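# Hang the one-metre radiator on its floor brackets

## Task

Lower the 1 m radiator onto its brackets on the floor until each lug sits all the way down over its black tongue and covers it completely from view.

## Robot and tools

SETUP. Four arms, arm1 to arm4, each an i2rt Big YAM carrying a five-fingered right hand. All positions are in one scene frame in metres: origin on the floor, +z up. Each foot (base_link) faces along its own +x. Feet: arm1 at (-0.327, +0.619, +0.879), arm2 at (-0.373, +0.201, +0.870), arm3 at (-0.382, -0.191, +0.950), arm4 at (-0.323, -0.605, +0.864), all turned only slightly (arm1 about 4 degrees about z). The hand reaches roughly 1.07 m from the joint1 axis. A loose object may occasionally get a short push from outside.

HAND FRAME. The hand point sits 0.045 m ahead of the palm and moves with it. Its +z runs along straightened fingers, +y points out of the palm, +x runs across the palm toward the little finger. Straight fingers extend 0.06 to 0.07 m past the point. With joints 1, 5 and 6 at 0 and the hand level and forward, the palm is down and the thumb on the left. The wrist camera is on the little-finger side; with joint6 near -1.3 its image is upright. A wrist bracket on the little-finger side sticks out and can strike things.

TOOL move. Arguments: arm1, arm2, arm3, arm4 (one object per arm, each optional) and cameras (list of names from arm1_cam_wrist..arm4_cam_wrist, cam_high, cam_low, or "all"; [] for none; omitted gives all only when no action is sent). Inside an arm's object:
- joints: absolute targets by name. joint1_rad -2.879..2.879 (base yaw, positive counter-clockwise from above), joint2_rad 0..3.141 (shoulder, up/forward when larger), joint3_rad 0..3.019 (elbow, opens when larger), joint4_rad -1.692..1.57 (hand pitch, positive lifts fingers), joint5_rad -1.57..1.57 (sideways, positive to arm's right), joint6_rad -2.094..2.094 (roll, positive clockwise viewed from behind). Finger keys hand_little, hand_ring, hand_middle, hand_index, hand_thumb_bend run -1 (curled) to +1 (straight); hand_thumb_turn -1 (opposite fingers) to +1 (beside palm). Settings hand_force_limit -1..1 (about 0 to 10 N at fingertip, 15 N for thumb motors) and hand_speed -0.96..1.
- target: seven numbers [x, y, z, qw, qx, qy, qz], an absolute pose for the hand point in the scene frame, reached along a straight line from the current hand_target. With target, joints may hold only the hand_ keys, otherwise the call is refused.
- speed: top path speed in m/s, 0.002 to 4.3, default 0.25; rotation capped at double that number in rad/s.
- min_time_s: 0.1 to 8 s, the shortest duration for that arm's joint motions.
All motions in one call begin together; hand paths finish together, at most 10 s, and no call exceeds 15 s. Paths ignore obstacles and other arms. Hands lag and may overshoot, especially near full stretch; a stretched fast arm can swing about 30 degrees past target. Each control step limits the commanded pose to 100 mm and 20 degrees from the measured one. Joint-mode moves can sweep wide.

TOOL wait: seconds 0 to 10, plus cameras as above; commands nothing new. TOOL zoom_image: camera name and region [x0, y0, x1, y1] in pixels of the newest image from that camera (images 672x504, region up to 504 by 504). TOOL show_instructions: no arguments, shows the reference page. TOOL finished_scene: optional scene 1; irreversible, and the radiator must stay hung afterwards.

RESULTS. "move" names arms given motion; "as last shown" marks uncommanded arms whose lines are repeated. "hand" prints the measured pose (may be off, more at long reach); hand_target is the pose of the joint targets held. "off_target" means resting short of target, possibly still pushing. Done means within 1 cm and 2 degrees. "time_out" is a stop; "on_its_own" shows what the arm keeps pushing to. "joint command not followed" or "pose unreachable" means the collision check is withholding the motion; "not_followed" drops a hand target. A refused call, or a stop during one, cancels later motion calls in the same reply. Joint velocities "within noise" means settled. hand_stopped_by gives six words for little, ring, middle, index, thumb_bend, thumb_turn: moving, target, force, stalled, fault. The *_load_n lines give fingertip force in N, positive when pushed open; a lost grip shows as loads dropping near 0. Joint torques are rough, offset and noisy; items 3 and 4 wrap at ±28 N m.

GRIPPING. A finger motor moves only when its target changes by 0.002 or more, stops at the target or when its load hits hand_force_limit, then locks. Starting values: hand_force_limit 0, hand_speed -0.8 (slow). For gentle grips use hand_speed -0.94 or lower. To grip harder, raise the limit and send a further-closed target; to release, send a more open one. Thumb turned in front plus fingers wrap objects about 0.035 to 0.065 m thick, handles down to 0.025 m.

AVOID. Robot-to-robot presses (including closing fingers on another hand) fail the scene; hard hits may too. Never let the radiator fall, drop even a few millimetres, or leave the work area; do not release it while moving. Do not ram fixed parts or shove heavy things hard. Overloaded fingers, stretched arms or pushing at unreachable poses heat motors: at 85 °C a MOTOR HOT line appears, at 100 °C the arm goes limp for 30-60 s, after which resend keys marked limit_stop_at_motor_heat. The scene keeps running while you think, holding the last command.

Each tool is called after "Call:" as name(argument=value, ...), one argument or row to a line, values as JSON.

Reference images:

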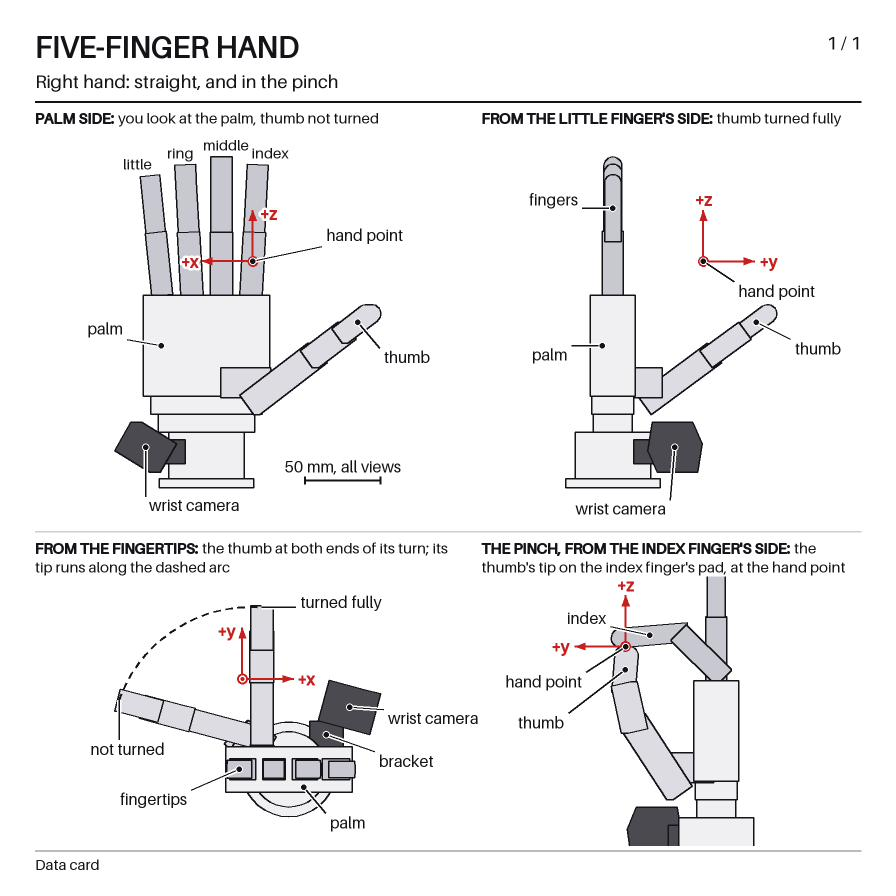

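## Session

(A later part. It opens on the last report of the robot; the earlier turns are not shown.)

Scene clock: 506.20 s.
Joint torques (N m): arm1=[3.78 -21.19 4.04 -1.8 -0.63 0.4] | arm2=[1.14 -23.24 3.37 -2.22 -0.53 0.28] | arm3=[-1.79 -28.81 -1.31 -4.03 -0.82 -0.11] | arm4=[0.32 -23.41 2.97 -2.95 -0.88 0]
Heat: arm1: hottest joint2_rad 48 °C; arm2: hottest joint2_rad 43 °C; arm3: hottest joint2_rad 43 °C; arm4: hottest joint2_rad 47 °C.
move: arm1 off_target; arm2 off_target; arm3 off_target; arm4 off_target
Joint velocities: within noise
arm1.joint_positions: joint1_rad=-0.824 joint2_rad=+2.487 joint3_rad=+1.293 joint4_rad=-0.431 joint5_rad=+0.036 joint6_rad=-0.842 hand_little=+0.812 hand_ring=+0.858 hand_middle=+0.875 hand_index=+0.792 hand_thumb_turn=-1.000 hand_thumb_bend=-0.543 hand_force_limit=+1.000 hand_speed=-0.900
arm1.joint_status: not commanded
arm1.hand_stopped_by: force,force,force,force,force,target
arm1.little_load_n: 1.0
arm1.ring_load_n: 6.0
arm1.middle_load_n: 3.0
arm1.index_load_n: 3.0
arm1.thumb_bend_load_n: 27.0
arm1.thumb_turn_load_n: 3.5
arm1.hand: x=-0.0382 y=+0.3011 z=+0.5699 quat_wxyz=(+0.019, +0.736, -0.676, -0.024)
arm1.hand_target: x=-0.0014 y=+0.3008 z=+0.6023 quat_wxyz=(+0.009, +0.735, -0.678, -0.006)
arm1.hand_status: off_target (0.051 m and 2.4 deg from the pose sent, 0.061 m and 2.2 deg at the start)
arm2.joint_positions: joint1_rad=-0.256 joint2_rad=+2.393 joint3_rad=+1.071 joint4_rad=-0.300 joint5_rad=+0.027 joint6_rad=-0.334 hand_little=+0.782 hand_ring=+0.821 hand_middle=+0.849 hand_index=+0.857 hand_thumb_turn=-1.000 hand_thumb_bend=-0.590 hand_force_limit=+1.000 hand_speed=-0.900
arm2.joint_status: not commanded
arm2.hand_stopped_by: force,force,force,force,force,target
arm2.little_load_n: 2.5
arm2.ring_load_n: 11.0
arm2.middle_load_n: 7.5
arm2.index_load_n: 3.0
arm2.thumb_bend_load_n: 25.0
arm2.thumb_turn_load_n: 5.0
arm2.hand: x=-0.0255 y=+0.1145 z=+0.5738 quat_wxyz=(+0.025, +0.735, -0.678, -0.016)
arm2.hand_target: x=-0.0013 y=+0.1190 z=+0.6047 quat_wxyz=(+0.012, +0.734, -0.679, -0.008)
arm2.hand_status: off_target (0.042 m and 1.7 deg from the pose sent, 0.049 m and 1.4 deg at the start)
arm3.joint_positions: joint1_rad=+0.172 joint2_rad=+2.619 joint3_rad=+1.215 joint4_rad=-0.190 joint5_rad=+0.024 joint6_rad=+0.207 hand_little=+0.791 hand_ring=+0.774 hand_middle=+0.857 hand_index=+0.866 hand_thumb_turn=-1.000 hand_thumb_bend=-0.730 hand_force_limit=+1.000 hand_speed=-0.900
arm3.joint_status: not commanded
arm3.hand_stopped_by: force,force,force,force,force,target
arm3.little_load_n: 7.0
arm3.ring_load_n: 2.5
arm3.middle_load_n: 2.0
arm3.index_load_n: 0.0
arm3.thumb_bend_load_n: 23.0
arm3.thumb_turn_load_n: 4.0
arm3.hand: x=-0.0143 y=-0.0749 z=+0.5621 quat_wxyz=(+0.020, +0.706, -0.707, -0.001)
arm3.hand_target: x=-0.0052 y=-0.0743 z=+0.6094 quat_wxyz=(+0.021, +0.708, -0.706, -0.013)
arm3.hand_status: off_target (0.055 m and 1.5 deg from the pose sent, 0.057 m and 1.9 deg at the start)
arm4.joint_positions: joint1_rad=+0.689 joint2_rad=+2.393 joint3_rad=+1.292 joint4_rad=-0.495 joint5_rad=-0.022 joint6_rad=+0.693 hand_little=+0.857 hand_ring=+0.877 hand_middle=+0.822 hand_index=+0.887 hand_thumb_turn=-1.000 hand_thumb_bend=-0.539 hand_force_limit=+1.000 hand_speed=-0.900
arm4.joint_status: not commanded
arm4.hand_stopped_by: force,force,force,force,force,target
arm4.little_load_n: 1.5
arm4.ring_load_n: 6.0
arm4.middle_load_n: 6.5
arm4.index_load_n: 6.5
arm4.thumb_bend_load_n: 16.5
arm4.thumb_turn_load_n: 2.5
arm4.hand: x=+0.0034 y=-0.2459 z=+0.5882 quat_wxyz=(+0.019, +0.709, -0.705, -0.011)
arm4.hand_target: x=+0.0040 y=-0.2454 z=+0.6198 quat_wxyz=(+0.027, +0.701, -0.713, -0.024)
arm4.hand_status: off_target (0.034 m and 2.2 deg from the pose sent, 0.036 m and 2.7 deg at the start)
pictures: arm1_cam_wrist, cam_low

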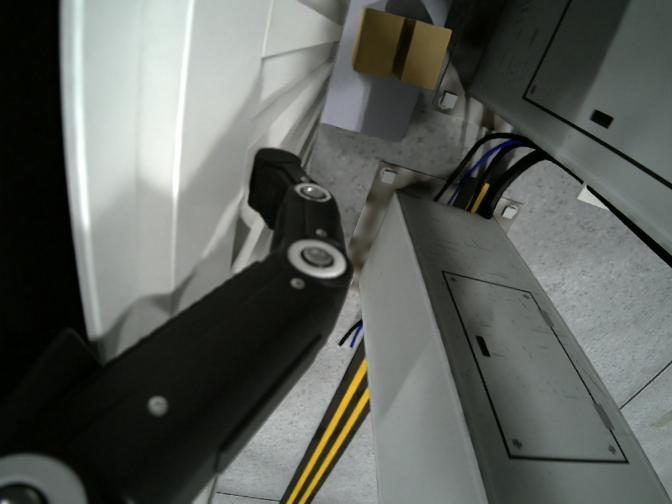

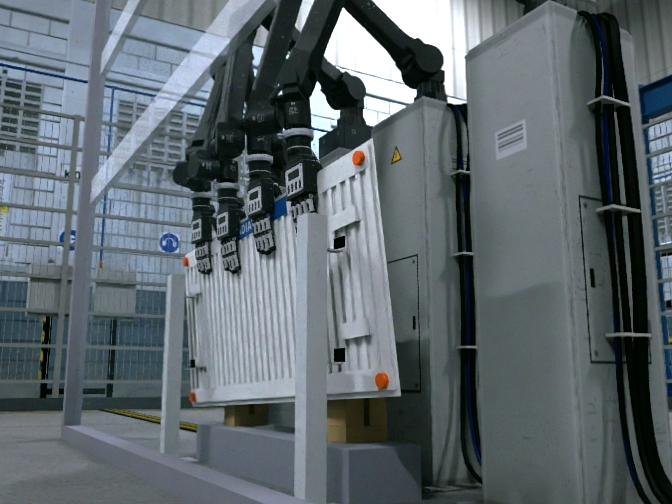

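Call:
move(
  arm1={"target": [0.018, 0.3000, 0.620, 0.010, 0.732, -0.680, -0.006], "speed": 0.05},
  arm2={"target": [0.014, 0.119, 0.620, 0.012, 0.731, -0.681, -0.008], "speed": 0.05},
  arm3={"target": [0.002, -0.0745, 0.620, 0.022, 0.706, -0.706, -0.014], "speed": 0.05},
  arm4={"target": [0.006, -0.2457, 0.622, 0.028, 0.699, -0.713, -0.024], "speed": 0.05},
  cameras=["cam_low"],
)

Call:
zoom_image(
  camera="cam_low",
  region=[310, 170, 380, 260],
)

Scene clock: 507.67 s.
Joint torques (N m): arm1=[4.54 -23.3 4.62 -2.21 -0.72 0.44] | arm2=[1.2 -24.94 3.82 -2.63 -0.51 0.31] | arm3=[-1.73 -29.57 -1.32 -3.89 -0.61 -0.17] | arm4=[-0.62 -23.94 3.21 -3.14 -0.91 -0.06]
Heat: arm1: hottest joint2_rad 48 °C; arm2: hottest joint2_rad 43 °C; arm3: hottest joint2_rad 43 °C; arm4: hottest joint2_rad 47 °C.
move: arm1 off_target; arm2 off_target; arm3 off_target; arm4 off_target
Joint velocities: within noise
arm1.joint_positions: joint1_rad=-0.812 joint2_rad=+2.488 joint3_rad=+1.320 joint4_rad=-0.468 joint5_rad=+0.036 joint6_rad=-0.820 hand_little=+0.812 hand_ring=+0.858 hand_middle=+0.876 hand_index=+0.792 hand_thumb_turn=-1.000 hand_thumb_bend=-0.543 hand_force_limit=+1.000 hand_speed=-0.900
arm1.joint_status: not commanded
arm1.hand_stopped_by: force,force,force,force,force,target
arm1.little_load_n: 1.0
arm1.ring_load_n: 7.0
arm1.middle_load_n: 4.0
arm1.index_load_n: 4.5
arm1.thumb_bend_load_n: 26.5
arm1.thumb_turn_load_n: 3.5
arm1.hand: x=-0.0294 y=+0.3014 z=+0.5744 quat_wxyz=(+0.020, +0.733, -0.680, -0.030)
arm1.hand_target: x=+0.0157 y=+0.3012 z=+0.6170 quat_wxyz=(+0.009, +0.733, -0.680, -0.005)
arm1.hand_status: off_target (0.066 m and 2.9 deg from the pose sent, 0.075 m and 2.4 deg at the start)
arm2.joint_positions: joint1_rad=-0.253 joint2_rad=+2.393 joint3_rad=+1.097 joint4_rad=-0.339 joint5_rad=+0.026 joint6_rad=-0.325 hand_little=+0.782 hand_ring=+0.821 hand_middle=+0.849 hand_index=+0.857 hand_thumb_turn=-1.000 hand_thumb_bend=-0.590 hand_force_limit=+1.000 hand_speed=-0.900
arm2.joint_status: not commanded
arm2.hand_stopped_by: force,force,force,force,force,target
arm2.little_load_n: 3.0
arm2.ring_load_n: 11.0
arm2.middle_load_n: 8.0
arm2.index_load_n: 4.5
arm2.thumb_bend_load_n: 25.0
arm2.thumb_turn_load_n: 5.0
arm2.hand: x=-0.0190 y=+0.1147 z=+0.5774 quat_wxyz=(+0.027, +0.733, -0.680, -0.022)
arm2.hand_target: x=+0.0120 y=+0.1191 z=+0.6167 quat_wxyz=(+0.011, +0.732, -0.681, -0.008)
arm2.hand_status: off_target (0.054 m and 2.4 deg from the pose sent, 0.061 m and 1.8 deg at the start)
arm3.joint_positions: joint1_rad=+0.168 joint2_rad=+2.619 joint3_rad=+1.228 joint4_rad=-0.211 joint5_rad=+0.020 joint6_rad=+0.212 hand_little=+0.791 hand_ring=+0.774 hand_middle=+0.857 hand_index=+0.866 hand_thumb_turn=-1.000 hand_thumb_bend=-0.730 hand_force_limit=+1.000 hand_speed=-0.900
arm3.joint_status: not commanded
arm3.hand_stopped_by: force,force,force,force,force,target
arm3.little_load_n: 7.0
arm3.ring_load_n: 2.0
arm3.middle_load_n: 2.0
arm3.index_load_n: 0.0
arm3.thumb_bend_load_n: 23.0
arm3.thumb_turn_load_n: 4.0
arm3.hand: x=-0.0113 y=-0.0747 z=+0.5635 quat_wxyz=(+0.022, +0.703, -0.710, -0.006)
arm3.hand_target: x=+0.0005 y=-0.0744 z=+0.6129 quat_wxyz=(+0.021, +0.707, -0.707, -0.014)
arm3.hand_status: off_target (0.058 m and 1.1 deg from the pose sent, 0.060 m and 1.5 deg at the start)
arm4.joint_positions: joint1_rad=+0.686 joint2_rad=+2.392 joint3_rad=+1.292 joint4_rad=-0.495 joint5_rad=-0.022 joint6_rad=+0.699 hand_little=+0.857 hand_ring=+0.877 hand_middle=+0.822 hand_index=+0.887 hand_thumb_turn=-1.000 hand_thumb_bend=-0.540 hand_force_limit=+1.000 hand_speed=-0.900
arm4.joint_status: not commanded
arm4.hand_stopped_by: force,force,force,force,force,target
arm4.little_load_n: 1.0
arm4.ring_load_n: 5.5
arm4.middle_load_n: 6.0
arm4.index_load_n: 6.0
arm4.thumb_bend_load_n: 13.0
arm4.thumb_turn_load_n: 1.5
arm4.hand: x=+0.0048 y=-0.2460 z=+0.5887 quat_wxyz=(+0.019, +0.706, -0.708, -0.010)
arm4.hand_target: x=+0.0059 y=-0.2455 z=+0.6200 quat_wxyz=(+0.027, +0.700, -0.714, -0.024)
arm4.hand_status: off_target (0.033 m and 2.1 deg from the pose sent, 0.034 m and 2.3 deg at the start)

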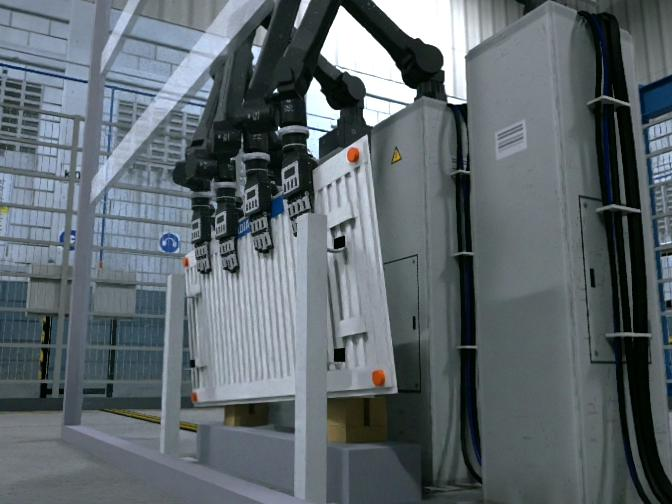

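Scaled by 5.600 from the camera's image (finer frame: 960x720).

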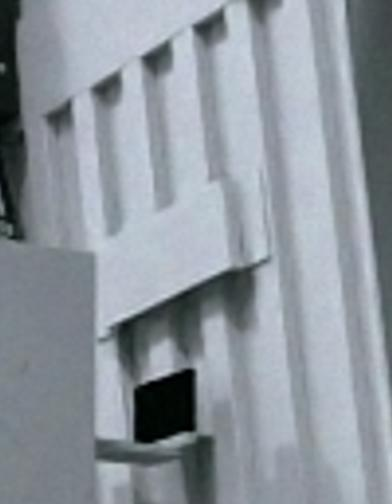

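Call:
move(
  arm1={"target": [0.036, 0.3000, 0.620, 0.004, 0.731, -0.681, 0.000], "speed": 0.05},
  arm2={"target": [0.030, 0.119, 0.620, 0.008, 0.730, -0.682, -0.004], "speed": 0.05},
  arm3={"target": [0.010, -0.0745, 0.620, 0.020, 0.705, -0.707, -0.012], "speed": 0.05},
  arm4={"target": [0.008, -0.2457, 0.622, 0.026, 0.699, -0.713, -0.022], "speed": 0.05},
  cameras=["cam_low"],
)

Call:
zoom_image(
  camera="cam_low",
  region=[310, 170, 380, 260],
)

Scene clock: 509.37 s.
Joint torques (N m): arm1=[5.3 -22.89 5.55 -1.94 -1.11 0.47] | arm2=[1.49 -24.76 5.45 -2.45 -0.65 0.32] | arm3=[-1.85 -29.39 -0.72 -3.77 -0.54 -0.24] | arm4=[0.44 -24.29 3.28 -2.91 -0.78 -0.08]
Heat: arm1: hottest joint2_rad 48 °C; arm2: hottest joint2_rad 43 °C; arm3: hottest joint2_rad 43 °C; arm4: hottest joint2_rad 47 °C.
move: arm1 off_target; arm2 off_target; arm3 off_target; arm4 off_target
Joint velocities: within noise
arm1.joint_positions: joint1_rad=-0.804 joint2_rad=+2.495 joint3_rad=+1.342 joint4_rad=-0.490 joint5_rad=+0.036 joint6_rad=-0.803 hand_little=+0.812 hand_ring=+0.858 hand_middle=+0.876 hand_index=+0.792 hand_thumb_turn=-1.000 hand_thumb_bend=-0.543 hand_force_limit=+1.000 hand_speed=-0.900
arm1.joint_status: not commanded
arm1.hand_stopped_by: force,force,force,force,force,target
arm1.little_load_n: 0.0
arm1.ring_load_n: 7.0
arm1.middle_load_n: 4.0
arm1.index_load_n: 4.5
arm1.thumb_bend_load_n: 26.5
arm1.thumb_turn_load_n: 3.5
arm1.hand: x=-0.0225 y=+0.3018 z=+0.5749 quat_wxyz=(+0.020, +0.730, -0.683, -0.033)
arm1.hand_target: x=+0.0332 y=+0.3017 z=+0.6179 quat_wxyz=(+0.002, +0.732, -0.681, +0.000)
arm1.hand_status: off_target (0.074 m and 4.2 deg from the pose sent, 0.080 m and 3.9 deg at the start)
arm2.joint_positions: joint1_rad=-0.250 joint2_rad=+2.399 joint3_rad=+1.118 joint4_rad=-0.362 joint5_rad=+0.026 joint6_rad=-0.319 hand_little=+0.782 hand_ring=+0.821 hand_middle=+0.849 hand_index=+0.857 hand_thumb_turn=-1.000 hand_thumb_bend=-0.590 hand_force_limit=+1.000 hand_speed=-0.900
arm2.joint_status: not commanded
arm2.hand_stopped_by: force,force,force,force,force,target
arm2.little_load_n: 2.5
arm2.ring_load_n: 10.5
arm2.middle_load_n: 8.0
arm2.index_load_n: 5.0
arm2.thumb_bend_load_n: 25.0
arm2.thumb_turn_load_n: 5.0
arm2.hand: x=-0.0135 y=+0.1150 z=+0.5779 quat_wxyz=(+0.029, +0.731, -0.681, -0.025)
arm2.hand_target: x=+0.0277 y=+0.1192 z=+0.6175 quat_wxyz=(+0.007, +0.731, -0.682, -0.004)
arm2.hand_status: off_target (0.061 m and 3.4 deg from the pose sent, 0.065 m and 3.0 deg at the start)
arm3.joint_positions: joint1_rad=+0.166 joint2_rad=+2.619 joint3_rad=+1.240 joint4_rad=-0.224 joint5_rad=+0.019 joint6_rad=+0.218 hand_little=+0.791 hand_ring=+0.774 hand_middle=+0.857 hand_index=+0.866 hand_thumb_turn=-1.000 hand_thumb_bend=-0.730 hand_force_limit=+1.000 hand_speed=-0.900
arm3.joint_status: not commanded
arm3.hand_stopped_by: force,force,force,force,force,target
arm3.little_load_n: 6.5
arm3.ring_load_n: 1.5
arm3.middle_load_n: 1.5
arm3.index_load_n: 0.0
arm3.thumb_bend_load_n: 23.0
arm3.thumb_turn_load_n: 3.5
arm3.hand: x=-0.0068 y=-0.0741 z=+0.5643 quat_wxyz=(+0.023, +0.700, -0.713, -0.006)
arm3.hand_target: x=+0.0086 y=-0.0744 z=+0.6133 quat_wxyz=(+0.019, +0.706, -0.708, -0.011)
arm3.hand_status: off_target (0.058 m and 1.2 deg from the pose sent, 0.060 m and 0.9 deg at the start)
arm4.joint_positions: joint1_rad=+0.684 joint2_rad=+2.392 joint3_rad=+1.294 joint4_rad=-0.495 joint5_rad=-0.022 joint6_rad=+0.702 hand_little=+0.857 hand_ring=+0.877 hand_middle=+0.822 hand_index=+0.887 hand_thumb_turn=-1.000 hand_thumb_bend=-0.542 hand_force_limit=+1.000 hand_speed=-0.900
arm4.joint_status: not commanded
arm4.hand_stopped_by: force,force,force,force,force,target
arm4.little_load_n: 0.5
arm4.ring_load_n: 4.5
arm4.middle_load_n: 5.5
arm4.index_load_n: 6.5
arm4.thumb_bend_load_n: 10.5
arm4.thumb_turn_load_n: 1.5
arm4.hand: x=+0.0063 y=-0.2459 z=+0.5889 quat_wxyz=(+0.018, +0.704, -0.710, -0.010)
arm4.hand_target: x=+0.0080 y=-0.2455 z=+0.6200 quat_wxyz=(+0.025, +0.699, -0.714, -0.022)
arm4.hand_status: off_target (0.033 m and 1.8 deg from the pose sent, 0.034 m and 1.9 deg at the start)

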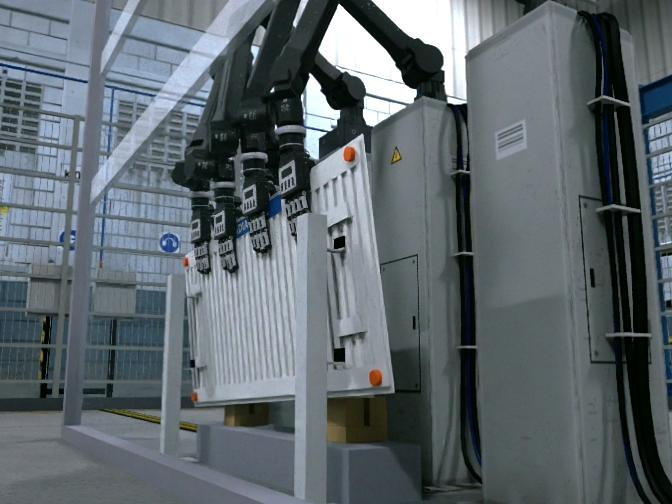

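Scaled by 5.600 from the camera's image (finer frame: 960x720).

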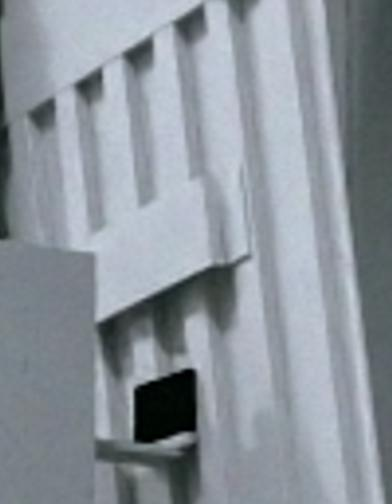

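Call:
move(
  arm1={"target": [0.020, 0.3080, 0.592, 0.006, 0.731, -0.681, -0.002], "speed": 0.05},
  arm2={"target": [0.018, 0.125, 0.600, 0.010, 0.730, -0.682, -0.006], "speed": 0.05},
  arm3={"target": [0.004, -0.0685, 0.608, 0.020, 0.705, -0.707, -0.012], "speed": 0.05},
  arm4={"target": [0.006, -0.2407, 0.618, 0.026, 0.699, -0.713, -0.022], "speed": 0.05},
  cameras=["cam_low"],
)

Call:
zoom_image(
  camera="cam_low",
  region=[310, 170, 380, 260],
)

Scene clock: 511.30 s.
Joint torques (N m): arm1=[4.66 -21.83 3.45 -0.91 -1.04 0.38] | arm2=[1.9 -23.88 3.66 -1.48 -0.92 0.38] | arm3=[-0.73 -28.4 -1.24 -2.86 -0.72 -0.14] | arm4=[0.79 -23.53 3.89 -2.92 -0.71 -0.01]
Heat: arm1: hottest joint2_rad 48 °C; arm2: hottest joint2_rad 43 °C; arm3: hottest joint2_rad 43 °C; arm4: hottest joint2_rad 47 °C.
move: arm1 off_target; arm2 off_target; arm3 off_target; arm4 off_target
Joint velocities: within noise
arm1.joint_positions: joint1_rad=-0.802 joint2_rad=+2.524 joint3_rad=+1.342 joint4_rad=-0.452 joint5_rad=+0.038 joint6_rad=-0.802 hand_little=+0.812 hand_ring=+0.858 hand_middle=+0.876 hand_index=+0.792 hand_thumb_turn=-1.000 hand_thumb_bend=-0.543 hand_force_limit=+1.000 hand_speed=-0.900
arm1.joint_status: not commanded
arm1.hand_stopped_by: force,force,force,force,force,target
arm1.little_load_n: 0.0
arm1.ring_load_n: 5.5
arm1.middle_load_n: 3.0
arm1.index_load_n: 3.0
arm1.thumb_bend_load_n: 27.0
arm1.thumb_turn_load_n: 3.5
arm1.hand: x=-0.0246 y=+0.3040 z=+0.5597 quat_wxyz=(+0.021, +0.730, -0.682, -0.028)
arm1.hand_target: x=+0.0183 y=+0.3088 z=+0.5905 quat_wxyz=(+0.005, +0.732, -0.681, -0.002)
arm1.hand_status: off_target (0.055 m and 3.5 deg from the pose sent, 0.046 m and 3.9 deg at the start)
arm2.joint_positions: joint1_rad=-0.243 joint2_rad=+2.422 joint3_rad=+1.121 joint4_rad=-0.340 joint5_rad=+0.035 joint6_rad=-0.315 hand_little=+0.782 hand_ring=+0.821 hand_middle=+0.849 hand_index=+0.857 hand_thumb_turn=-1.000 hand_thumb_bend=-0.590 hand_force_limit=+1.000 hand_speed=-0.900
arm2.joint_status: not commanded
arm2.hand_stopped_by: force,force,force,force,force,target
arm2.little_load_n: 2.5
arm2.ring_load_n: 11.0
arm2.middle_load_n: 9.0
arm2.index_load_n: 6.5
arm2.thumb_bend_load_n: 25.5
arm2.thumb_turn_load_n: 5.5
arm2.hand: x=-0.0154 y=+0.1166 z=+0.5679 quat_wxyz=(+0.033, +0.733, -0.679, -0.022)
arm2.hand_target: x=+0.0166 y=+0.1250 z=+0.5983 quat_wxyz=(+0.009, +0.731, -0.682, -0.006)
arm2.hand_status: off_target (0.047 m and 3.2 deg from the pose sent, 0.040 m and 3.1 deg at the start)
arm3.joint_positions: joint1_rad=+0.167 joint2_rad=+2.632 joint3_rad=+1.248 joint4_rad=-0.224 joint5_rad=+0.023 joint6_rad=+0.223 hand_little=+0.791 hand_ring=+0.774 hand_middle=+0.857 hand_index=+0.866 hand_thumb_turn=-1.000 hand_thumb_bend=-0.730 hand_force_limit=+1.000 hand_speed=-0.900
arm3.joint_status: not commanded
arm3.hand_stopped_by: force,force,force,force,force,target
arm3.little_load_n: 7.5
arm3.ring_load_n: 2.5
arm3.middle_load_n: 3.0
arm3.index_load_n: 0.0
arm3.thumb_bend_load_n: 25.0
arm3.thumb_turn_load_n: 5.0
arm3.hand: x=-0.0077 y=-0.0742 z=+0.5595 quat_wxyz=(+0.025, +0.699, -0.715, -0.006)
arm3.hand_target: x=+0.0029 y=-0.0686 z=+0.6027 quat_wxyz=(+0.020, +0.706, -0.708, -0.012)
arm3.hand_status: off_target (0.050 m and 1.4 deg from the pose sent, 0.045 m and 1.1 deg at the start)
arm4.joint_positions: joint1_rad=+0.684 joint2_rad=+2.392 joint3_rad=+1.296 joint4_rad=-0.495 joint5_rad=-0.024 joint6_rad=+0.705 hand_little=+0.857 hand_ring=+0.877 hand_middle=+0.822 hand_index=+0.887 hand_thumb_turn=-1.000 hand_thumb_bend=-0.542 hand_force_limit=+1.000 hand_speed=-0.900
arm4.joint_status: not commanded
arm4.hand_stopped_by: force,force,force,force,force,target
arm4.little_load_n: 1.5
arm4.ring_load_n: 5.5
arm4.middle_load_n: 6.0
arm4.index_load_n: 6.0
arm4.thumb_bend_load_n: 12.5
arm4.thumb_turn_load_n: 1.5
arm4.hand: x=+0.0068 y=-0.2447 z=+0.5892 quat_wxyz=(+0.017, +0.703, -0.711, -0.011)
arm4.hand_target: x=+0.0061 y=-0.2406 z=+0.6166 quat_wxyz=(+0.025, +0.699, -0.714, -0.022)
arm4.hand_status: off_target (0.029 m and 1.7 deg from the pose sent, 0.030 m and 1.8 deg at the start)

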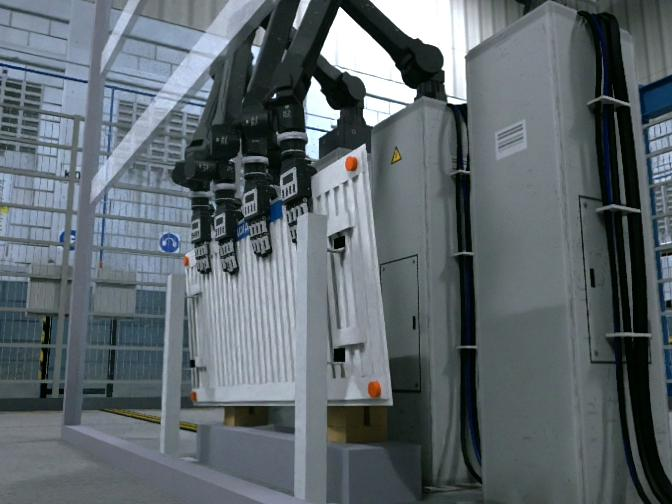

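Scaled by 5.600 from the camera's image (finer frame: 960x720).

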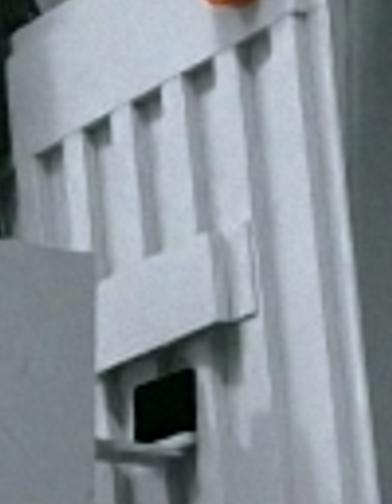

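Call:
move(
  arm1={"target": [0.022, 0.3080, 0.572, 0.006, 0.731, -0.681, -0.002], "speed": 0.04},
  arm2={"target": [0.018, 0.125, 0.585, 0.010, 0.730, -0.682, -0.006], "speed": 0.04},
  arm3={"target": [0.004, -0.0685, 0.598, 0.020, 0.705, -0.707, -0.012], "speed": 0.04},
  arm4={"target": [0.006, -0.2407, 0.614, 0.026, 0.699, -0.713, -0.022], "speed": 0.04},
  cameras=["cam_low"],
)

Call:
zoom_image(
  camera="cam_low",
  region=[310, 170, 380, 260],
)

Scene clock: 512.70 s.
Joint torques (N m): arm1=[4.66 -21.89 3.74 -1.09 -1.08 0.4] | arm2=[1.49 -23.53 3.37 -1.25 -0.92 0.33] | arm3=[-1.03 -28.04 -1.26 -2.69 -0.74 -0.17] | arm4=[0.91 -22.24 3.9 -2.63 -0.64 -0.02]
Heat: arm1: hottest joint2_rad 48 °C; arm2: hottest joint2_rad 43 °C; arm3: hottest joint2_rad 43 °C; arm4: hottest joint2_rad 47 °C.
move: arm1 off_target; arm2 off_target; arm3 off_target; arm4 off_target
Joint velocities: within noise
arm1.joint_positions: joint1_rad=-0.801 joint2_rad=+2.572 joint3_rad=+1.362 joint4_rad=-0.428 joint5_rad=+0.039 joint6_rad=-0.800 hand_little=+0.812 hand_ring=+0.858 hand_middle=+0.876 hand_index=+0.792 hand_thumb_turn=-1.000 hand_thumb_bend=-0.543 hand_force_limit=+1.000 hand_speed=-0.900
arm1.joint_status: not commanded
arm1.hand_stopped_by: force,force,force,force,force,target
arm1.little_load_n: 0.0
arm1.ring_load_n: 6.0
arm1.middle_load_n: 3.5
arm1.index_load_n: 3.5
arm1.thumb_bend_load_n: 27.0
arm1.thumb_turn_load_n: 3.5
arm1.hand: x=-0.0267 y=+0.3065 z=+0.5392 quat_wxyz=(+0.022, +0.730, -0.682, -0.030)
arm1.hand_target: x=+0.0199 y=+0.3091 z=+0.5705 quat_wxyz=(+0.005, +0.732, -0.681, -0.003)
arm1.hand_status: off_target (0.059 m and 3.7 deg from the pose sent, 0.049 m and 3.5 deg at the start)
arm2.joint_positions: joint1_rad=-0.240 joint2_rad=+2.458 joint3_rad=+1.136 joint4_rad=-0.322 joint5_rad=+0.035 joint6_rad=-0.314 hand_little=+0.782 hand_ring=+0.821 hand_middle=+0.849 hand_index=+0.857 hand_thumb_turn=-1.000 hand_thumb_bend=-0.590 hand_force_limit=+1.000 hand_speed=-0.900
arm2.joint_status: not commanded
arm2.hand_stopped_by: force,force,force,force,force,target
arm2.little_load_n: 2.0
arm2.ring_load_n: 10.5
arm2.middle_load_n: 9.0
arm2.index_load_n: 6.5
arm2.thumb_bend_load_n: 26.0
arm2.thumb_turn_load_n: 5.0
arm2.hand: x=-0.0165 y=+0.1178 z=+0.5542 quat_wxyz=(+0.033, +0.733, -0.679, -0.023)
arm2.hand_target: x=+0.0165 y=+0.1250 z=+0.5835 quat_wxyz=(+0.010, +0.731, -0.682, -0.006)
arm2.hand_status: off_target (0.047 m and 3.3 deg from the pose sent, 0.039 m and 3.2 deg at the start)
arm3.joint_positions: joint1_rad=+0.171 joint2_rad=+2.653 joint3_rad=+1.262 joint4_rad=-0.218 joint5_rad=+0.023 joint6_rad=+0.226 hand_little=+0.791 hand_ring=+0.774 hand_middle=+0.857 hand_index=+0.866 hand_thumb_turn=-1.000 hand_thumb_bend=-0.730 hand_force_limit=+1.000 hand_speed=-0.900
arm3.joint_status: not commanded
arm3.hand_stopped_by: force,force,force,force,force,target
arm3.little_load_n: 7.5
arm3.ring_load_n: 2.5
arm3.middle_load_n: 3.0
arm3.index_load_n: 0.0
arm3.thumb_bend_load_n: 28.0
arm3.thumb_turn_load_n: 5.5
arm3.hand: x=-0.0081 y=-0.0728 z=+0.5516 quat_wxyz=(+0.026, +0.699, -0.714, -0.005)
arm3.hand_target: x=+0.0029 y=-0.0685 z=+0.5931 quat_wxyz=(+0.020, +0.706, -0.708, -0.012)
arm3.hand_status: off_target (0.048 m and 1.4 deg from the pose sent, 0.041 m and 1.5 deg at the start)
arm4.joint_positions: joint1_rad=+0.684 joint2_rad=+2.392 joint3_rad=+1.297 joint4_rad=-0.495 joint5_rad=-0.027 joint6_rad=+0.706 hand_little=+0.857 hand_ring=+0.877 hand_middle=+0.822 hand_index=+0.887 hand_thumb_turn=-1.000 hand_thumb_bend=-0.542 hand_force_limit=+1.000 hand_speed=-0.900
arm4.joint_status: not commanded
arm4.hand_stopped_by: force,force,force,force,force,target
arm4.little_load_n: 1.5
arm4.ring_load_n: 5.5
arm4.middle_load_n: 5.5
arm4.index_load_n: 6.0
arm4.thumb_bend_load_n: 12.5
arm4.thumb_turn_load_n: 1.5
arm4.hand: x=+0.0072 y=-0.2436 z=+0.5896 quat_wxyz=(+0.016, +0.703, -0.711, -0.013)
arm4.hand_target: x=+0.0061 y=-0.2407 z=+0.6130 quat_wxyz=(+0.025, +0.700, -0.714, -0.022)
arm4.hand_status: off_target (0.025 m and 1.6 deg from the pose sent, 0.025 m and 1.7 deg at the start)

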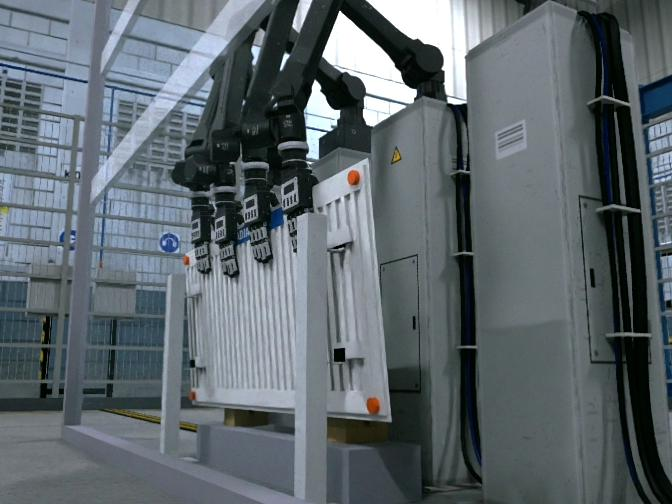

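Scaled by 5.600 from the camera's image (finer frame: 960x720).

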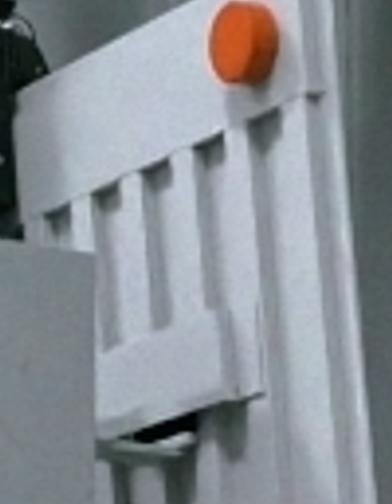

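Call:
move(
  arm1={"target": [0.010, 0.3080, 0.545, 0.012, 0.731, -0.681, -0.008], "speed": 0.04},
  arm2={"target": [0.008, 0.125, 0.562, 0.014, 0.730, -0.682, -0.010], "speed": 0.04},
  arm3={"target": [0.000, -0.0685, 0.575, 0.022, 0.705, -0.707, -0.014], "speed": 0.04},
  arm4={"target": [0.006, -0.2407, 0.600, 0.026, 0.699, -0.713, -0.022], "speed": 0.04},
  cameras=["cam_low"],
)

Call:
zoom_image(
  camera="cam_low",
  region=[310, 170, 380, 260],
)

Call:
zoom_image(
  camera="cam_low",
  region=[310, 320, 400, 430],
)

Scene clock: 514.53 s.
Joint torques (N m): arm1=[3.84 -19.19 4.19 -0.47 -0.75 0.32] | arm2=[0.97 -20.6 3.34 -0.51 -0.82 0.32] | arm3=[-1.03 -25.11 -0.09 -2.15 -0.74 -0.16] | arm4=[1.44 -20.54 3.92 -1.94 -0.57 -0.02]
Heat: arm1: hottest joint2_rad 48 °C; arm2: hottest joint2_rad 43 °C; arm3: hottest joint2_rad 43 °C; arm4: hottest joint2_rad 47 °C.
move: arm1 off_target; arm2 off_target; arm3 off_target; arm4 off_target
Joint velocities: within noise
arm1.joint_positions: joint1_rad=-0.800 joint2_rad=+2.593 joint3_rad=+1.371 joint4_rad=-0.412 joint5_rad=+0.042 joint6_rad=-0.800 hand_little=+0.812 hand_ring=+0.858 hand_middle=+0.876 hand_index=+0.792 hand_thumb_turn=-1.000 hand_thumb_bend=-0.543 hand_force_limit=+1.000 hand_speed=-0.900
arm1.joint_status: not commanded
arm1.hand_stopped_by: force,force,force,force,force,target
arm1.little_load_n: 0.0
arm1.ring_load_n: 5.0
arm1.middle_load_n: 2.5
arm1.index_load_n: 2.5
arm1.thumb_bend_load_n: 26.5
arm1.thumb_turn_load_n: 3.5
arm1.hand: x=-0.0273 y=+0.3065 z=+0.5299 quat_wxyz=(+0.023, +0.730, -0.682, -0.029)
arm1.hand_target: x=+0.0091 y=+0.3087 z=+0.5450 quat_wxyz=(+0.011, +0.732, -0.681, -0.008)
arm1.hand_status: off_target (0.040 m and 2.7 deg from the pose sent, 0.037 m and 2.7 deg at the start)
arm2.joint_positions: joint1_rad=-0.240 joint2_rad=+2.477 joint3_rad=+1.142 joint4_rad=-0.304 joint5_rad=+0.035 joint6_rad=-0.312 hand_little=+0.782 hand_ring=+0.821 hand_middle=+0.849 hand_index=+0.857 hand_thumb_turn=-1.000 hand_thumb_bend=-0.590 hand_force_limit=+1.000 hand_speed=-0.900
arm2.joint_status: not commanded
arm2.hand_stopped_by: force,force,force,force,force,target
arm2.little_load_n: 2.0
arm2.ring_load_n: 10.0
arm2.middle_load_n: 8.0
arm2.index_load_n: 4.5
arm2.thumb_bend_load_n: 26.5
arm2.thumb_turn_load_n: 4.5
arm2.hand: x=-0.0171 y=+0.1180 z=+0.5460 quat_wxyz=(+0.032, +0.732, -0.680, -0.021)
arm2.hand_target: x=+0.0072 y=+0.1250 z=+0.5617 quat_wxyz=(+0.014, +0.731, -0.682, -0.010)
arm2.hand_status: off_target (0.031 m and 2.5 deg from the pose sent, 0.027 m and 2.7 deg at the start)
arm3.joint_positions: joint1_rad=+0.172 joint2_rad=+2.672 joint3_rad=+1.276 joint4_rad=-0.211 joint5_rad=+0.022 joint6_rad=+0.226 hand_little=+0.791 hand_ring=+0.774 hand_middle=+0.857 hand_index=+0.866 hand_thumb_turn=-1.000 hand_thumb_bend=-0.730 hand_force_limit=+1.000 hand_speed=-0.900
arm3.joint_status: not commanded
arm3.hand_stopped_by: force,force,force,force,force,target
arm3.little_load_n: 7.0
arm3.ring_load_n: 2.0
arm3.middle_load_n: 2.5
arm3.index_load_n: 0.0
arm3.thumb_bend_load_n: 28.0
arm3.thumb_turn_load_n: 5.0
arm3.hand: x=-0.0082 y=-0.0721 z=+0.5440 quat_wxyz=(+0.025, +0.700, -0.714, -0.006)
arm3.hand_target: x=-0.0006 y=-0.0686 z=+0.5728 quat_wxyz=(+0.022, +0.706, -0.708, -0.014)
arm3.hand_status: off_target (0.032 m and 1.4 deg from the pose sent, 0.025 m and 1.5 deg at the start)
arm4.joint_positions: joint1_rad=+0.685 joint2_rad=+2.408 joint3_rad=+1.306 joint4_rad=-0.493 joint5_rad=-0.028 joint6_rad=+0.706 hand_little=+0.857 hand_ring=+0.877 hand_middle=+0.822 hand_index=+0.887 hand_thumb_turn=-1.000 hand_thumb_bend=-0.542 hand_force_limit=+1.000 hand_speed=-0.900
arm4.joint_status: not commanded
arm4.hand_stopped_by: force,force,force,force,force,target
arm4.little_load_n: 1.0
arm4.ring_load_n: 5.5
arm4.middle_load_n: 6.0
arm4.index_load_n: 6.0
arm4.thumb_bend_load_n: 14.0
arm4.thumb_turn_load_n: 1.0
arm4.hand: x=+0.0071 y=-0.2434 z=+0.5837 quat_wxyz=(+0.018, +0.703, -0.711, -0.013)
arm4.hand_target: x=+0.0060 y=-0.2406 z=+0.5996 quat_wxyz=(+0.026, +0.700, -0.714, -0.022)
arm4.hand_status: off_target (0.017 m and 1.5 deg from the pose sent, 0.011 m and 1.6 deg at the start)

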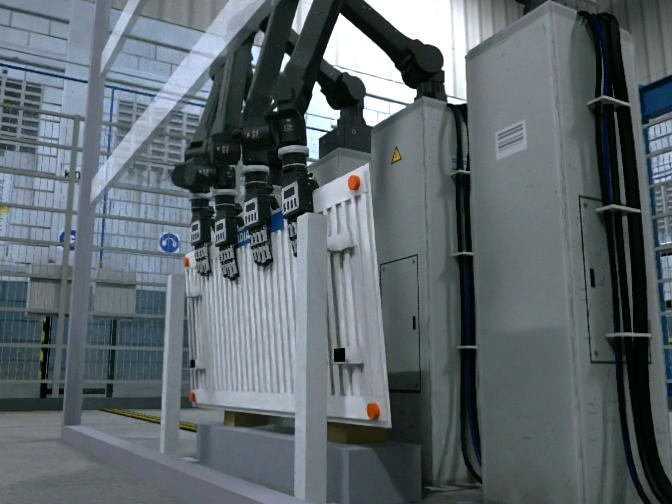

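Scaled by 5.600 from the camera's image (finer frame: 960x720).

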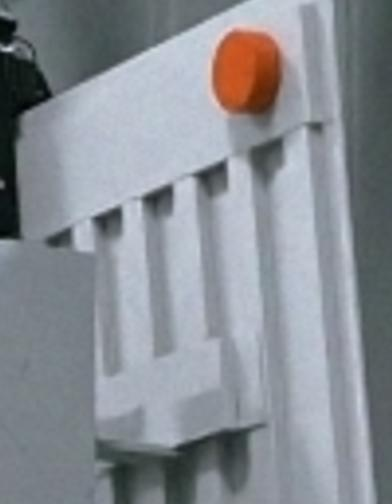

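Scaled by 4.582 from the camera's image (finer frame: 960x720).

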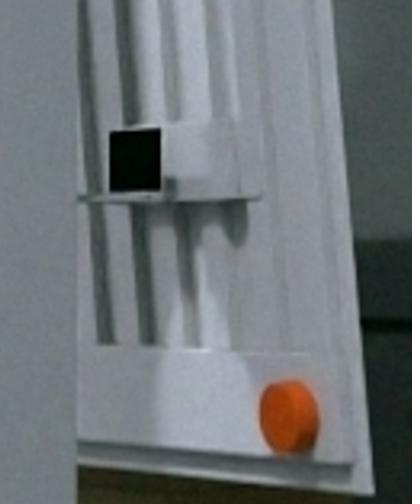

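Call:
move(
  arm1={"target": [-0.010, 0.3060, 0.528, 0.016, 0.731, -0.681, -0.014], "speed": 0.05},
  arm2={"target": [-0.005, 0.120, 0.544, 0.018, 0.730, -0.682, -0.016], "speed": 0.05},
  arm3={"target": [-0.004, -0.0705, 0.545, 0.024, 0.705, -0.707, -0.016], "speed": 0.05},
  arm4={"target": [0.004, -0.2427, 0.582, 0.026, 0.699, -0.713, -0.022], "speed": 0.05},
)

Call:
move(
  arm1={"joints": {"hand_little": 1, "hand_ring": 1, "hand_middle": 1, "hand_index": 1, "hand_thumb_bend": 0.3, "hand_speed": 0.5}},
  arm2={"joints": {"hand_little": 1, "hand_ring": 1, "hand_middle": 1, "hand_index": 1, "hand_thumb_bend": 0.3, "hand_speed": 0.5}},
  arm3={"joints": {"hand_little": 1, "hand_ring": 1, "hand_middle": 1, "hand_index": 1, "hand_thumb_bend": 0.3, "hand_speed": 0.5}},
  arm4={"joints": {"hand_little": 1, "hand_ring": 1, "hand_middle": 1, "hand_index": 1, "hand_thumb_bend": 0.3, "hand_speed": 0.5}},
  cameras=["all"],
)

Scene clock: 516.63 s.
Joint torques (N m): arm1=[1.79 -16.5 3.6 0.31 -0.49 0.06] | arm2=[0.09 -17.55 3.66 0.39 -0.71 0.14] | arm3=[-1.32 -19.25 2.4 -0.83 -0.74 -0.06] | arm4=[0.79 -18.02 4.7 -0.68 -0.57 -0.02]
Heat: arm1: hottest joint2_rad 48 °C; arm2: hottest joint2_rad 43 °C; arm3: hottest joint2_rad 43 °C; arm4: hottest joint2_rad 47 °C.
move: arm1 off_target; arm2 off_target; arm3 done; arm4 done
Joint velocities: within noise
arm1.joint_positions: joint1_rad=-0.800 joint2_rad=+2.594 joint3_rad=+1.371 joint4_rad=-0.404 joint5_rad=+0.044 joint6_rad=-0.801 hand_little=+0.812 hand_ring=+0.858 hand_middle=+0.876 hand_index=+0.792 hand_thumb_turn=-1.000 hand_thumb_bend=-0.543 hand_force_limit=+1.000 hand_speed=-0.900
arm1.joint_status: not commanded
arm1.hand_stopped_by: force,force,force,force,force,target
arm1.little_load_n: 0.0
arm1.ring_load_n: 5.0
arm1.middle_load_n: 2.0
arm1.index_load_n: 2.0
arm1.thumb_bend_load_n: 27.0
arm1.thumb_turn_load_n: 3.5
arm1.hand: x=-0.0263 y=+0.3052 z=+0.5288 quat_wxyz=(+0.024, +0.730, -0.682, -0.025)
arm1.hand_target: x=-0.0101 y=+0.3061 z=+0.5282 quat_wxyz=(+0.016, +0.732, -0.681, -0.014)
arm1.hand_status: off_target (0.016 m and 1.5 deg from the pose sent, 0.017 m and 1.9 deg at the start)
arm2.joint_positions: joint1_rad=-0.241 joint2_rad=+2.479 joint3_rad=+1.142 joint4_rad=-0.299 joint5_rad=+0.035 joint6_rad=-0.312 hand_little=+0.781 hand_ring=+0.821 hand_middle=+0.849 hand_index=+0.857 hand_thumb_turn=-1.000 hand_thumb_bend=-0.590 hand_force_limit=+1.000 hand_speed=-0.900
arm2.joint_status: not commanded
arm2.hand_stopped_by: force,force,force,force,force,target
arm2.little_load_n: 1.5
arm2.ring_load_n: 9.0
arm2.middle_load_n: 7.0
arm2.index_load_n: 3.5
arm2.thumb_bend_load_n: 26.5
arm2.thumb_turn_load_n: 5.0
arm2.hand: x=-0.0167 y=+0.1178 z=+0.5451 quat_wxyz=(+0.032, +0.732, -0.680, -0.020)
arm2.hand_target: x=-0.0053 y=+0.1200 z=+0.5442 quat_wxyz=(+0.018, +0.731, -0.682, -0.016)
arm2.hand_status: off_target (0.012 m and 1.7 deg from the pose sent, 0.012 m and 1.8 deg at the start)
arm3.joint_positions: joint1_rad=+0.172 joint2_rad=+2.678 joint3_rad=+1.290 joint4_rad=-0.218 joint5_rad=+0.021 joint6_rad=+0.214 hand_little=+0.791 hand_ring=+0.774 hand_middle=+0.857 hand_index=+0.866 hand_thumb_turn=-1.000 hand_thumb_bend=-0.730 hand_force_limit=+1.000 hand_speed=-0.900
arm3.joint_status: not commanded
arm3.hand_stopped_by: force,force,force,force,force,target
arm3.little_load_n: 6.0
arm3.ring_load_n: 2.0
arm3.middle_load_n: 2.5
arm3.index_load_n: 0.0
arm3.thumb_bend_load_n: 27.5
arm3.thumb_turn_load_n: 5.5
arm3.hand: x=-0.0046 y=-0.0719 z=+0.5424 quat_wxyz=(+0.024, +0.704, -0.710, -0.006)
arm3.hand_target: x=-0.0040 y=-0.0705 z=+0.5450 quat_wxyz=(+0.024, +0.706, -0.708, -0.016)
arm3.hand_status: done (0.003 m and 1.2 deg from the pose sent, 0.005 m and 1.5 deg at the start)
arm4.joint_positions: joint1_rad=+0.685 joint2_rad=+2.410 joint3_rad=+1.307 joint4_rad=-0.491 joint5_rad=-0.028 joint6_rad=+0.706 hand_little=+0.857 hand_ring=+0.877 hand_middle=+0.822 hand_index=+0.887 hand_thumb_turn=-1.000 hand_thumb_bend=-0.542 hand_force_limit=+1.000 hand_speed=-0.900
arm4.joint_status: not commanded
arm4.hand_stopped_by: force,force,force,force,force,target
arm4.little_load_n: 0.5
arm4.ring_load_n: 4.0
arm4.middle_load_n: 5.0
arm4.index_load_n: 5.5
arm4.thumb_bend_load_n: 14.0
arm4.thumb_turn_load_n: 1.0
arm4.hand: x=+0.0071 y=-0.2434 z=+0.5829 quat_wxyz=(+0.018, +0.703, -0.711, -0.013)
arm4.hand_target: x=+0.0041 y=-0.2426 z=+0.5821 quat_wxyz=(+0.026, +0.700, -0.714, -0.022)
arm4.hand_status: done (0.003 m and 1.5 deg from the pose sent, 0.004 m and 1.5 deg at the start)
pictures: none

Scene clock: 517.60 s.
Joint torques (N m): arm1=[1.49 -16.85 3.64 0.36 -0.01 0] | arm2=[-0.32 -17.79 3.22 0.32 0 0.13] | arm3=[-1.26 -19.55 2.22 -0.23 -0.13 -0.05] | arm4=[1.14 -18.26 4.51 -0.38 -0.1 0]
Heat: arm1: hottest joint2_rad 48 °C; arm2: hottest joint2_rad 43 °C; arm3: hottest joint2_rad 43 °C; arm4: hottest joint2_rad 47 °C.
move: arm1 done; arm2 done; arm3 done; arm4 done
Joint velocities: within noise
arm1.joint_positions: joint1_rad=-0.798 joint2_rad=+2.599 joint3_rad=+1.369 joint4_rad=-0.406 joint5_rad=+0.030 joint6_rad=-0.798 hand_little=+1.000 hand_ring=+1.000 hand_middle=+1.000 hand_index=+1.000 hand_thumb_turn=-1.000 hand_thumb_bend=+0.300 hand_force_limit=+1.000 hand_speed=+0.500
arm1.joint_status: all done
arm1.hand_stopped_by: target,target,target,target,target,target
arm1.little_load_n: 0.0
arm1.ring_load_n: 0.0
arm1.middle_load_n: 0.0
arm1.index_load_n: -0.5
arm1.thumb_bend_load_n: -0.5
arm1.thumb_turn_load_n: 0.0
arm1.hand: x=-0.0263 y=+0.3106 z=+0.5266 quat_wxyz=(+0.017, +0.730, -0.682, -0.029)
arm1.hand_target: x=-0.0104 y=+0.3063 z=+0.5282 quat_wxyz=(+0.016, +0.732, -0.681, -0.014)
arm1.hand_status: not commanded
arm2.joint_positions: joint1_rad=-0.243 joint2_rad=+2.480 joint3_rad=+1.146 joint4_rad=-0.299 joint5_rad=+0.017 joint6_rad=-0.310 hand_little=+1.000 hand_ring=+1.000 hand_middle=+1.000 hand_index=+1.000 hand_thumb_turn=-1.000 hand_thumb_bend=+0.300 hand_force_limit=+1.000 hand_speed=+0.500
arm2.joint_status: all done
arm2.hand_stopped_by: target,target,target,target,target,target
arm2.little_load_n: 0.0
arm2.ring_load_n: 0.0
arm2.middle_load_n: 0.0
arm2.index_load_n: 0.0
arm2.thumb_bend_load_n: 0.0
arm2.thumb_turn_load_n: 0.0
arm2.hand: x=-0.0138 y=+0.1201 z=+0.5447 quat_wxyz=(+0.023, +0.731, -0.682, -0.023)
arm2.hand_target: x=-0.0050 y=+0.1199 z=+0.5442 quat_wxyz=(+0.018, +0.731, -0.682, -0.016)
arm2.hand_status: not commanded
arm3.joint_positions: joint1_rad=+0.172 joint2_rad=+2.682 joint3_rad=+1.291 joint4_rad=-0.232 joint5_rad=+0.008 joint6_rad=+0.213 hand_little=+1.000 hand_ring=+1.000 hand_middle=+1.000 hand_index=+1.000 hand_thumb_turn=-1.000 hand_thumb_bend=+0.300 hand_force_limit=+1.000 hand_speed=+0.500
arm3.joint_status: all done
arm3.hand_stopped_by: target,target,target,target,target,target
arm3.little_load_n: 0.0
arm3.ring_load_n: 0.0
arm3.middle_load_n: 0.0
arm3.index_load_n: 0.0
arm3.thumb_bend_load_n: 0.0
arm3.thumb_turn_load_n: 0.0
arm3.hand: x=-0.0106 y=-0.0706 z=+0.5424 quat_wxyz=(+0.028, +0.704, -0.710, -0.016)
arm3.hand_target: x=-0.0041 y=-0.0705 z=+0.5450 quat_wxyz=(+0.024, +0.706, -0.708, -0.016)
arm3.hand_status: not commanded
arm4.joint_positions: joint1_rad=+0.685 joint2_rad=+2.410 joint3_rad=+1.307 joint4_rad=-0.503 joint5_rad=-0.042 joint6_rad=+0.706 hand_little=+1.000 hand_ring=+1.000 hand_middle=+1.000 hand_index=+1.000 hand_thumb_turn=-1.000 hand_thumb_bend=+0.300 hand_force_limit=+1.000 hand_speed=+0.500
arm4.joint_status: all done
arm4.hand_stopped_by: target,target,target,target,target,target
arm4.little_load_n: 0.0
arm4.ring_load_n: 0.0
arm4.middle_load_n: 0.0
arm4.index_load_n: 0.0
arm4.thumb_bend_load_n: 0.0
arm4.thumb_turn_load_n: 0.0
arm4.hand: x=+0.0031 y=-0.2431 z=+0.5843 quat_wxyz=(+0.023, +0.702, -0.711, -0.021)
arm4.hand_target: x=+0.0040 y=-0.2427 z=+0.5821 quat_wxyz=(+0.026, +0.700, -0.714, -0.022)
arm4.hand_status: not commanded
pictures: arm1_cam_wrist, arm2_cam_wrist, arm3_cam_wrist, arm4_cam_wrist, cam_high, cam_low

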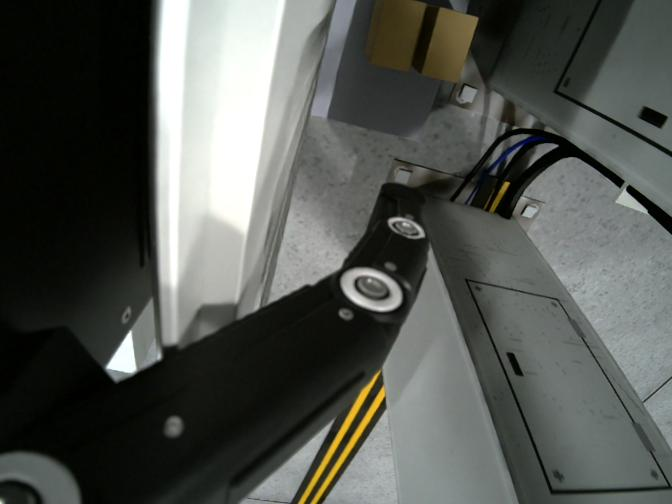

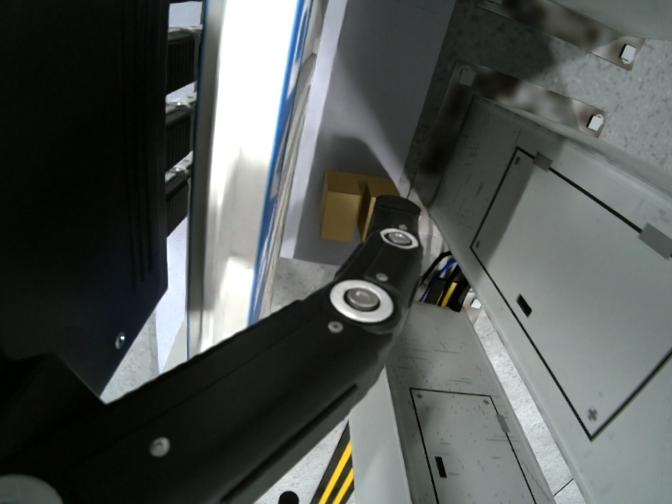

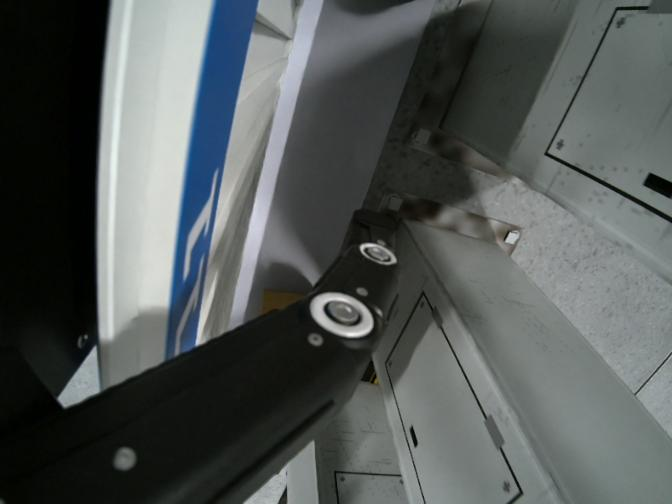

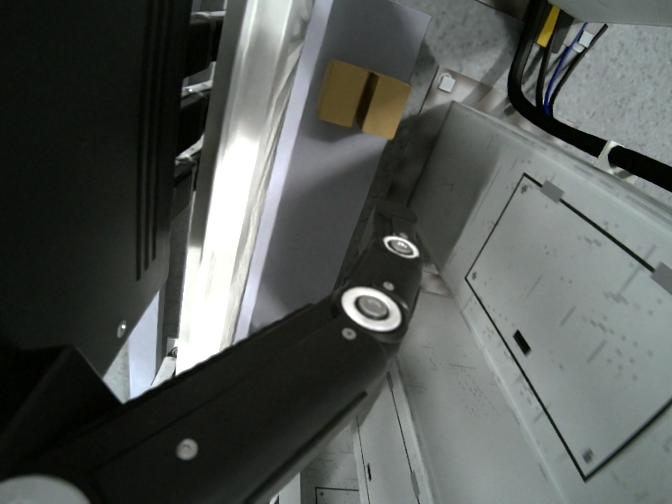

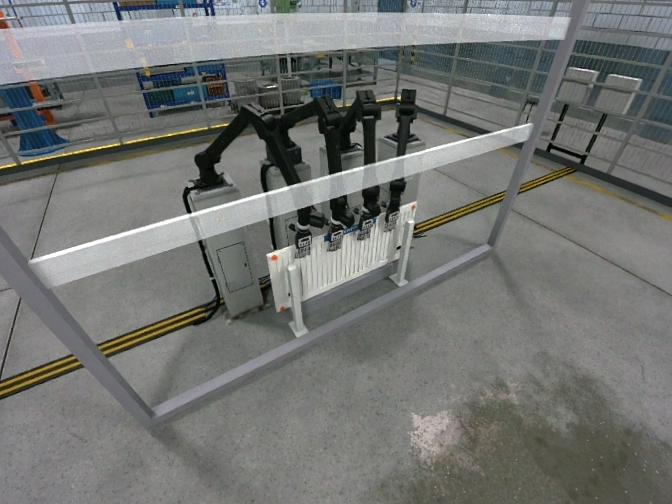

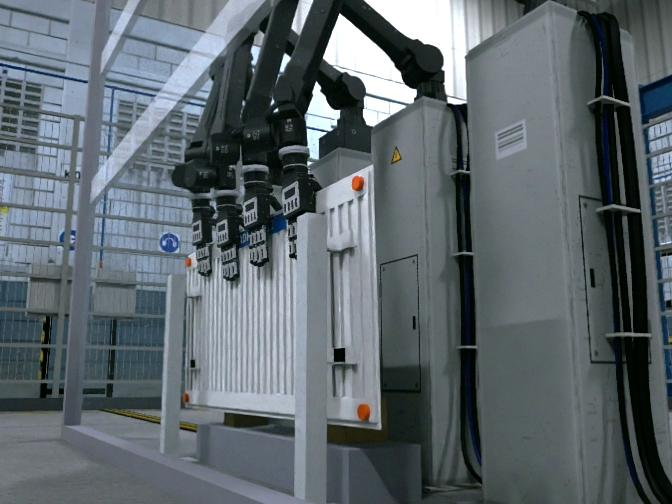

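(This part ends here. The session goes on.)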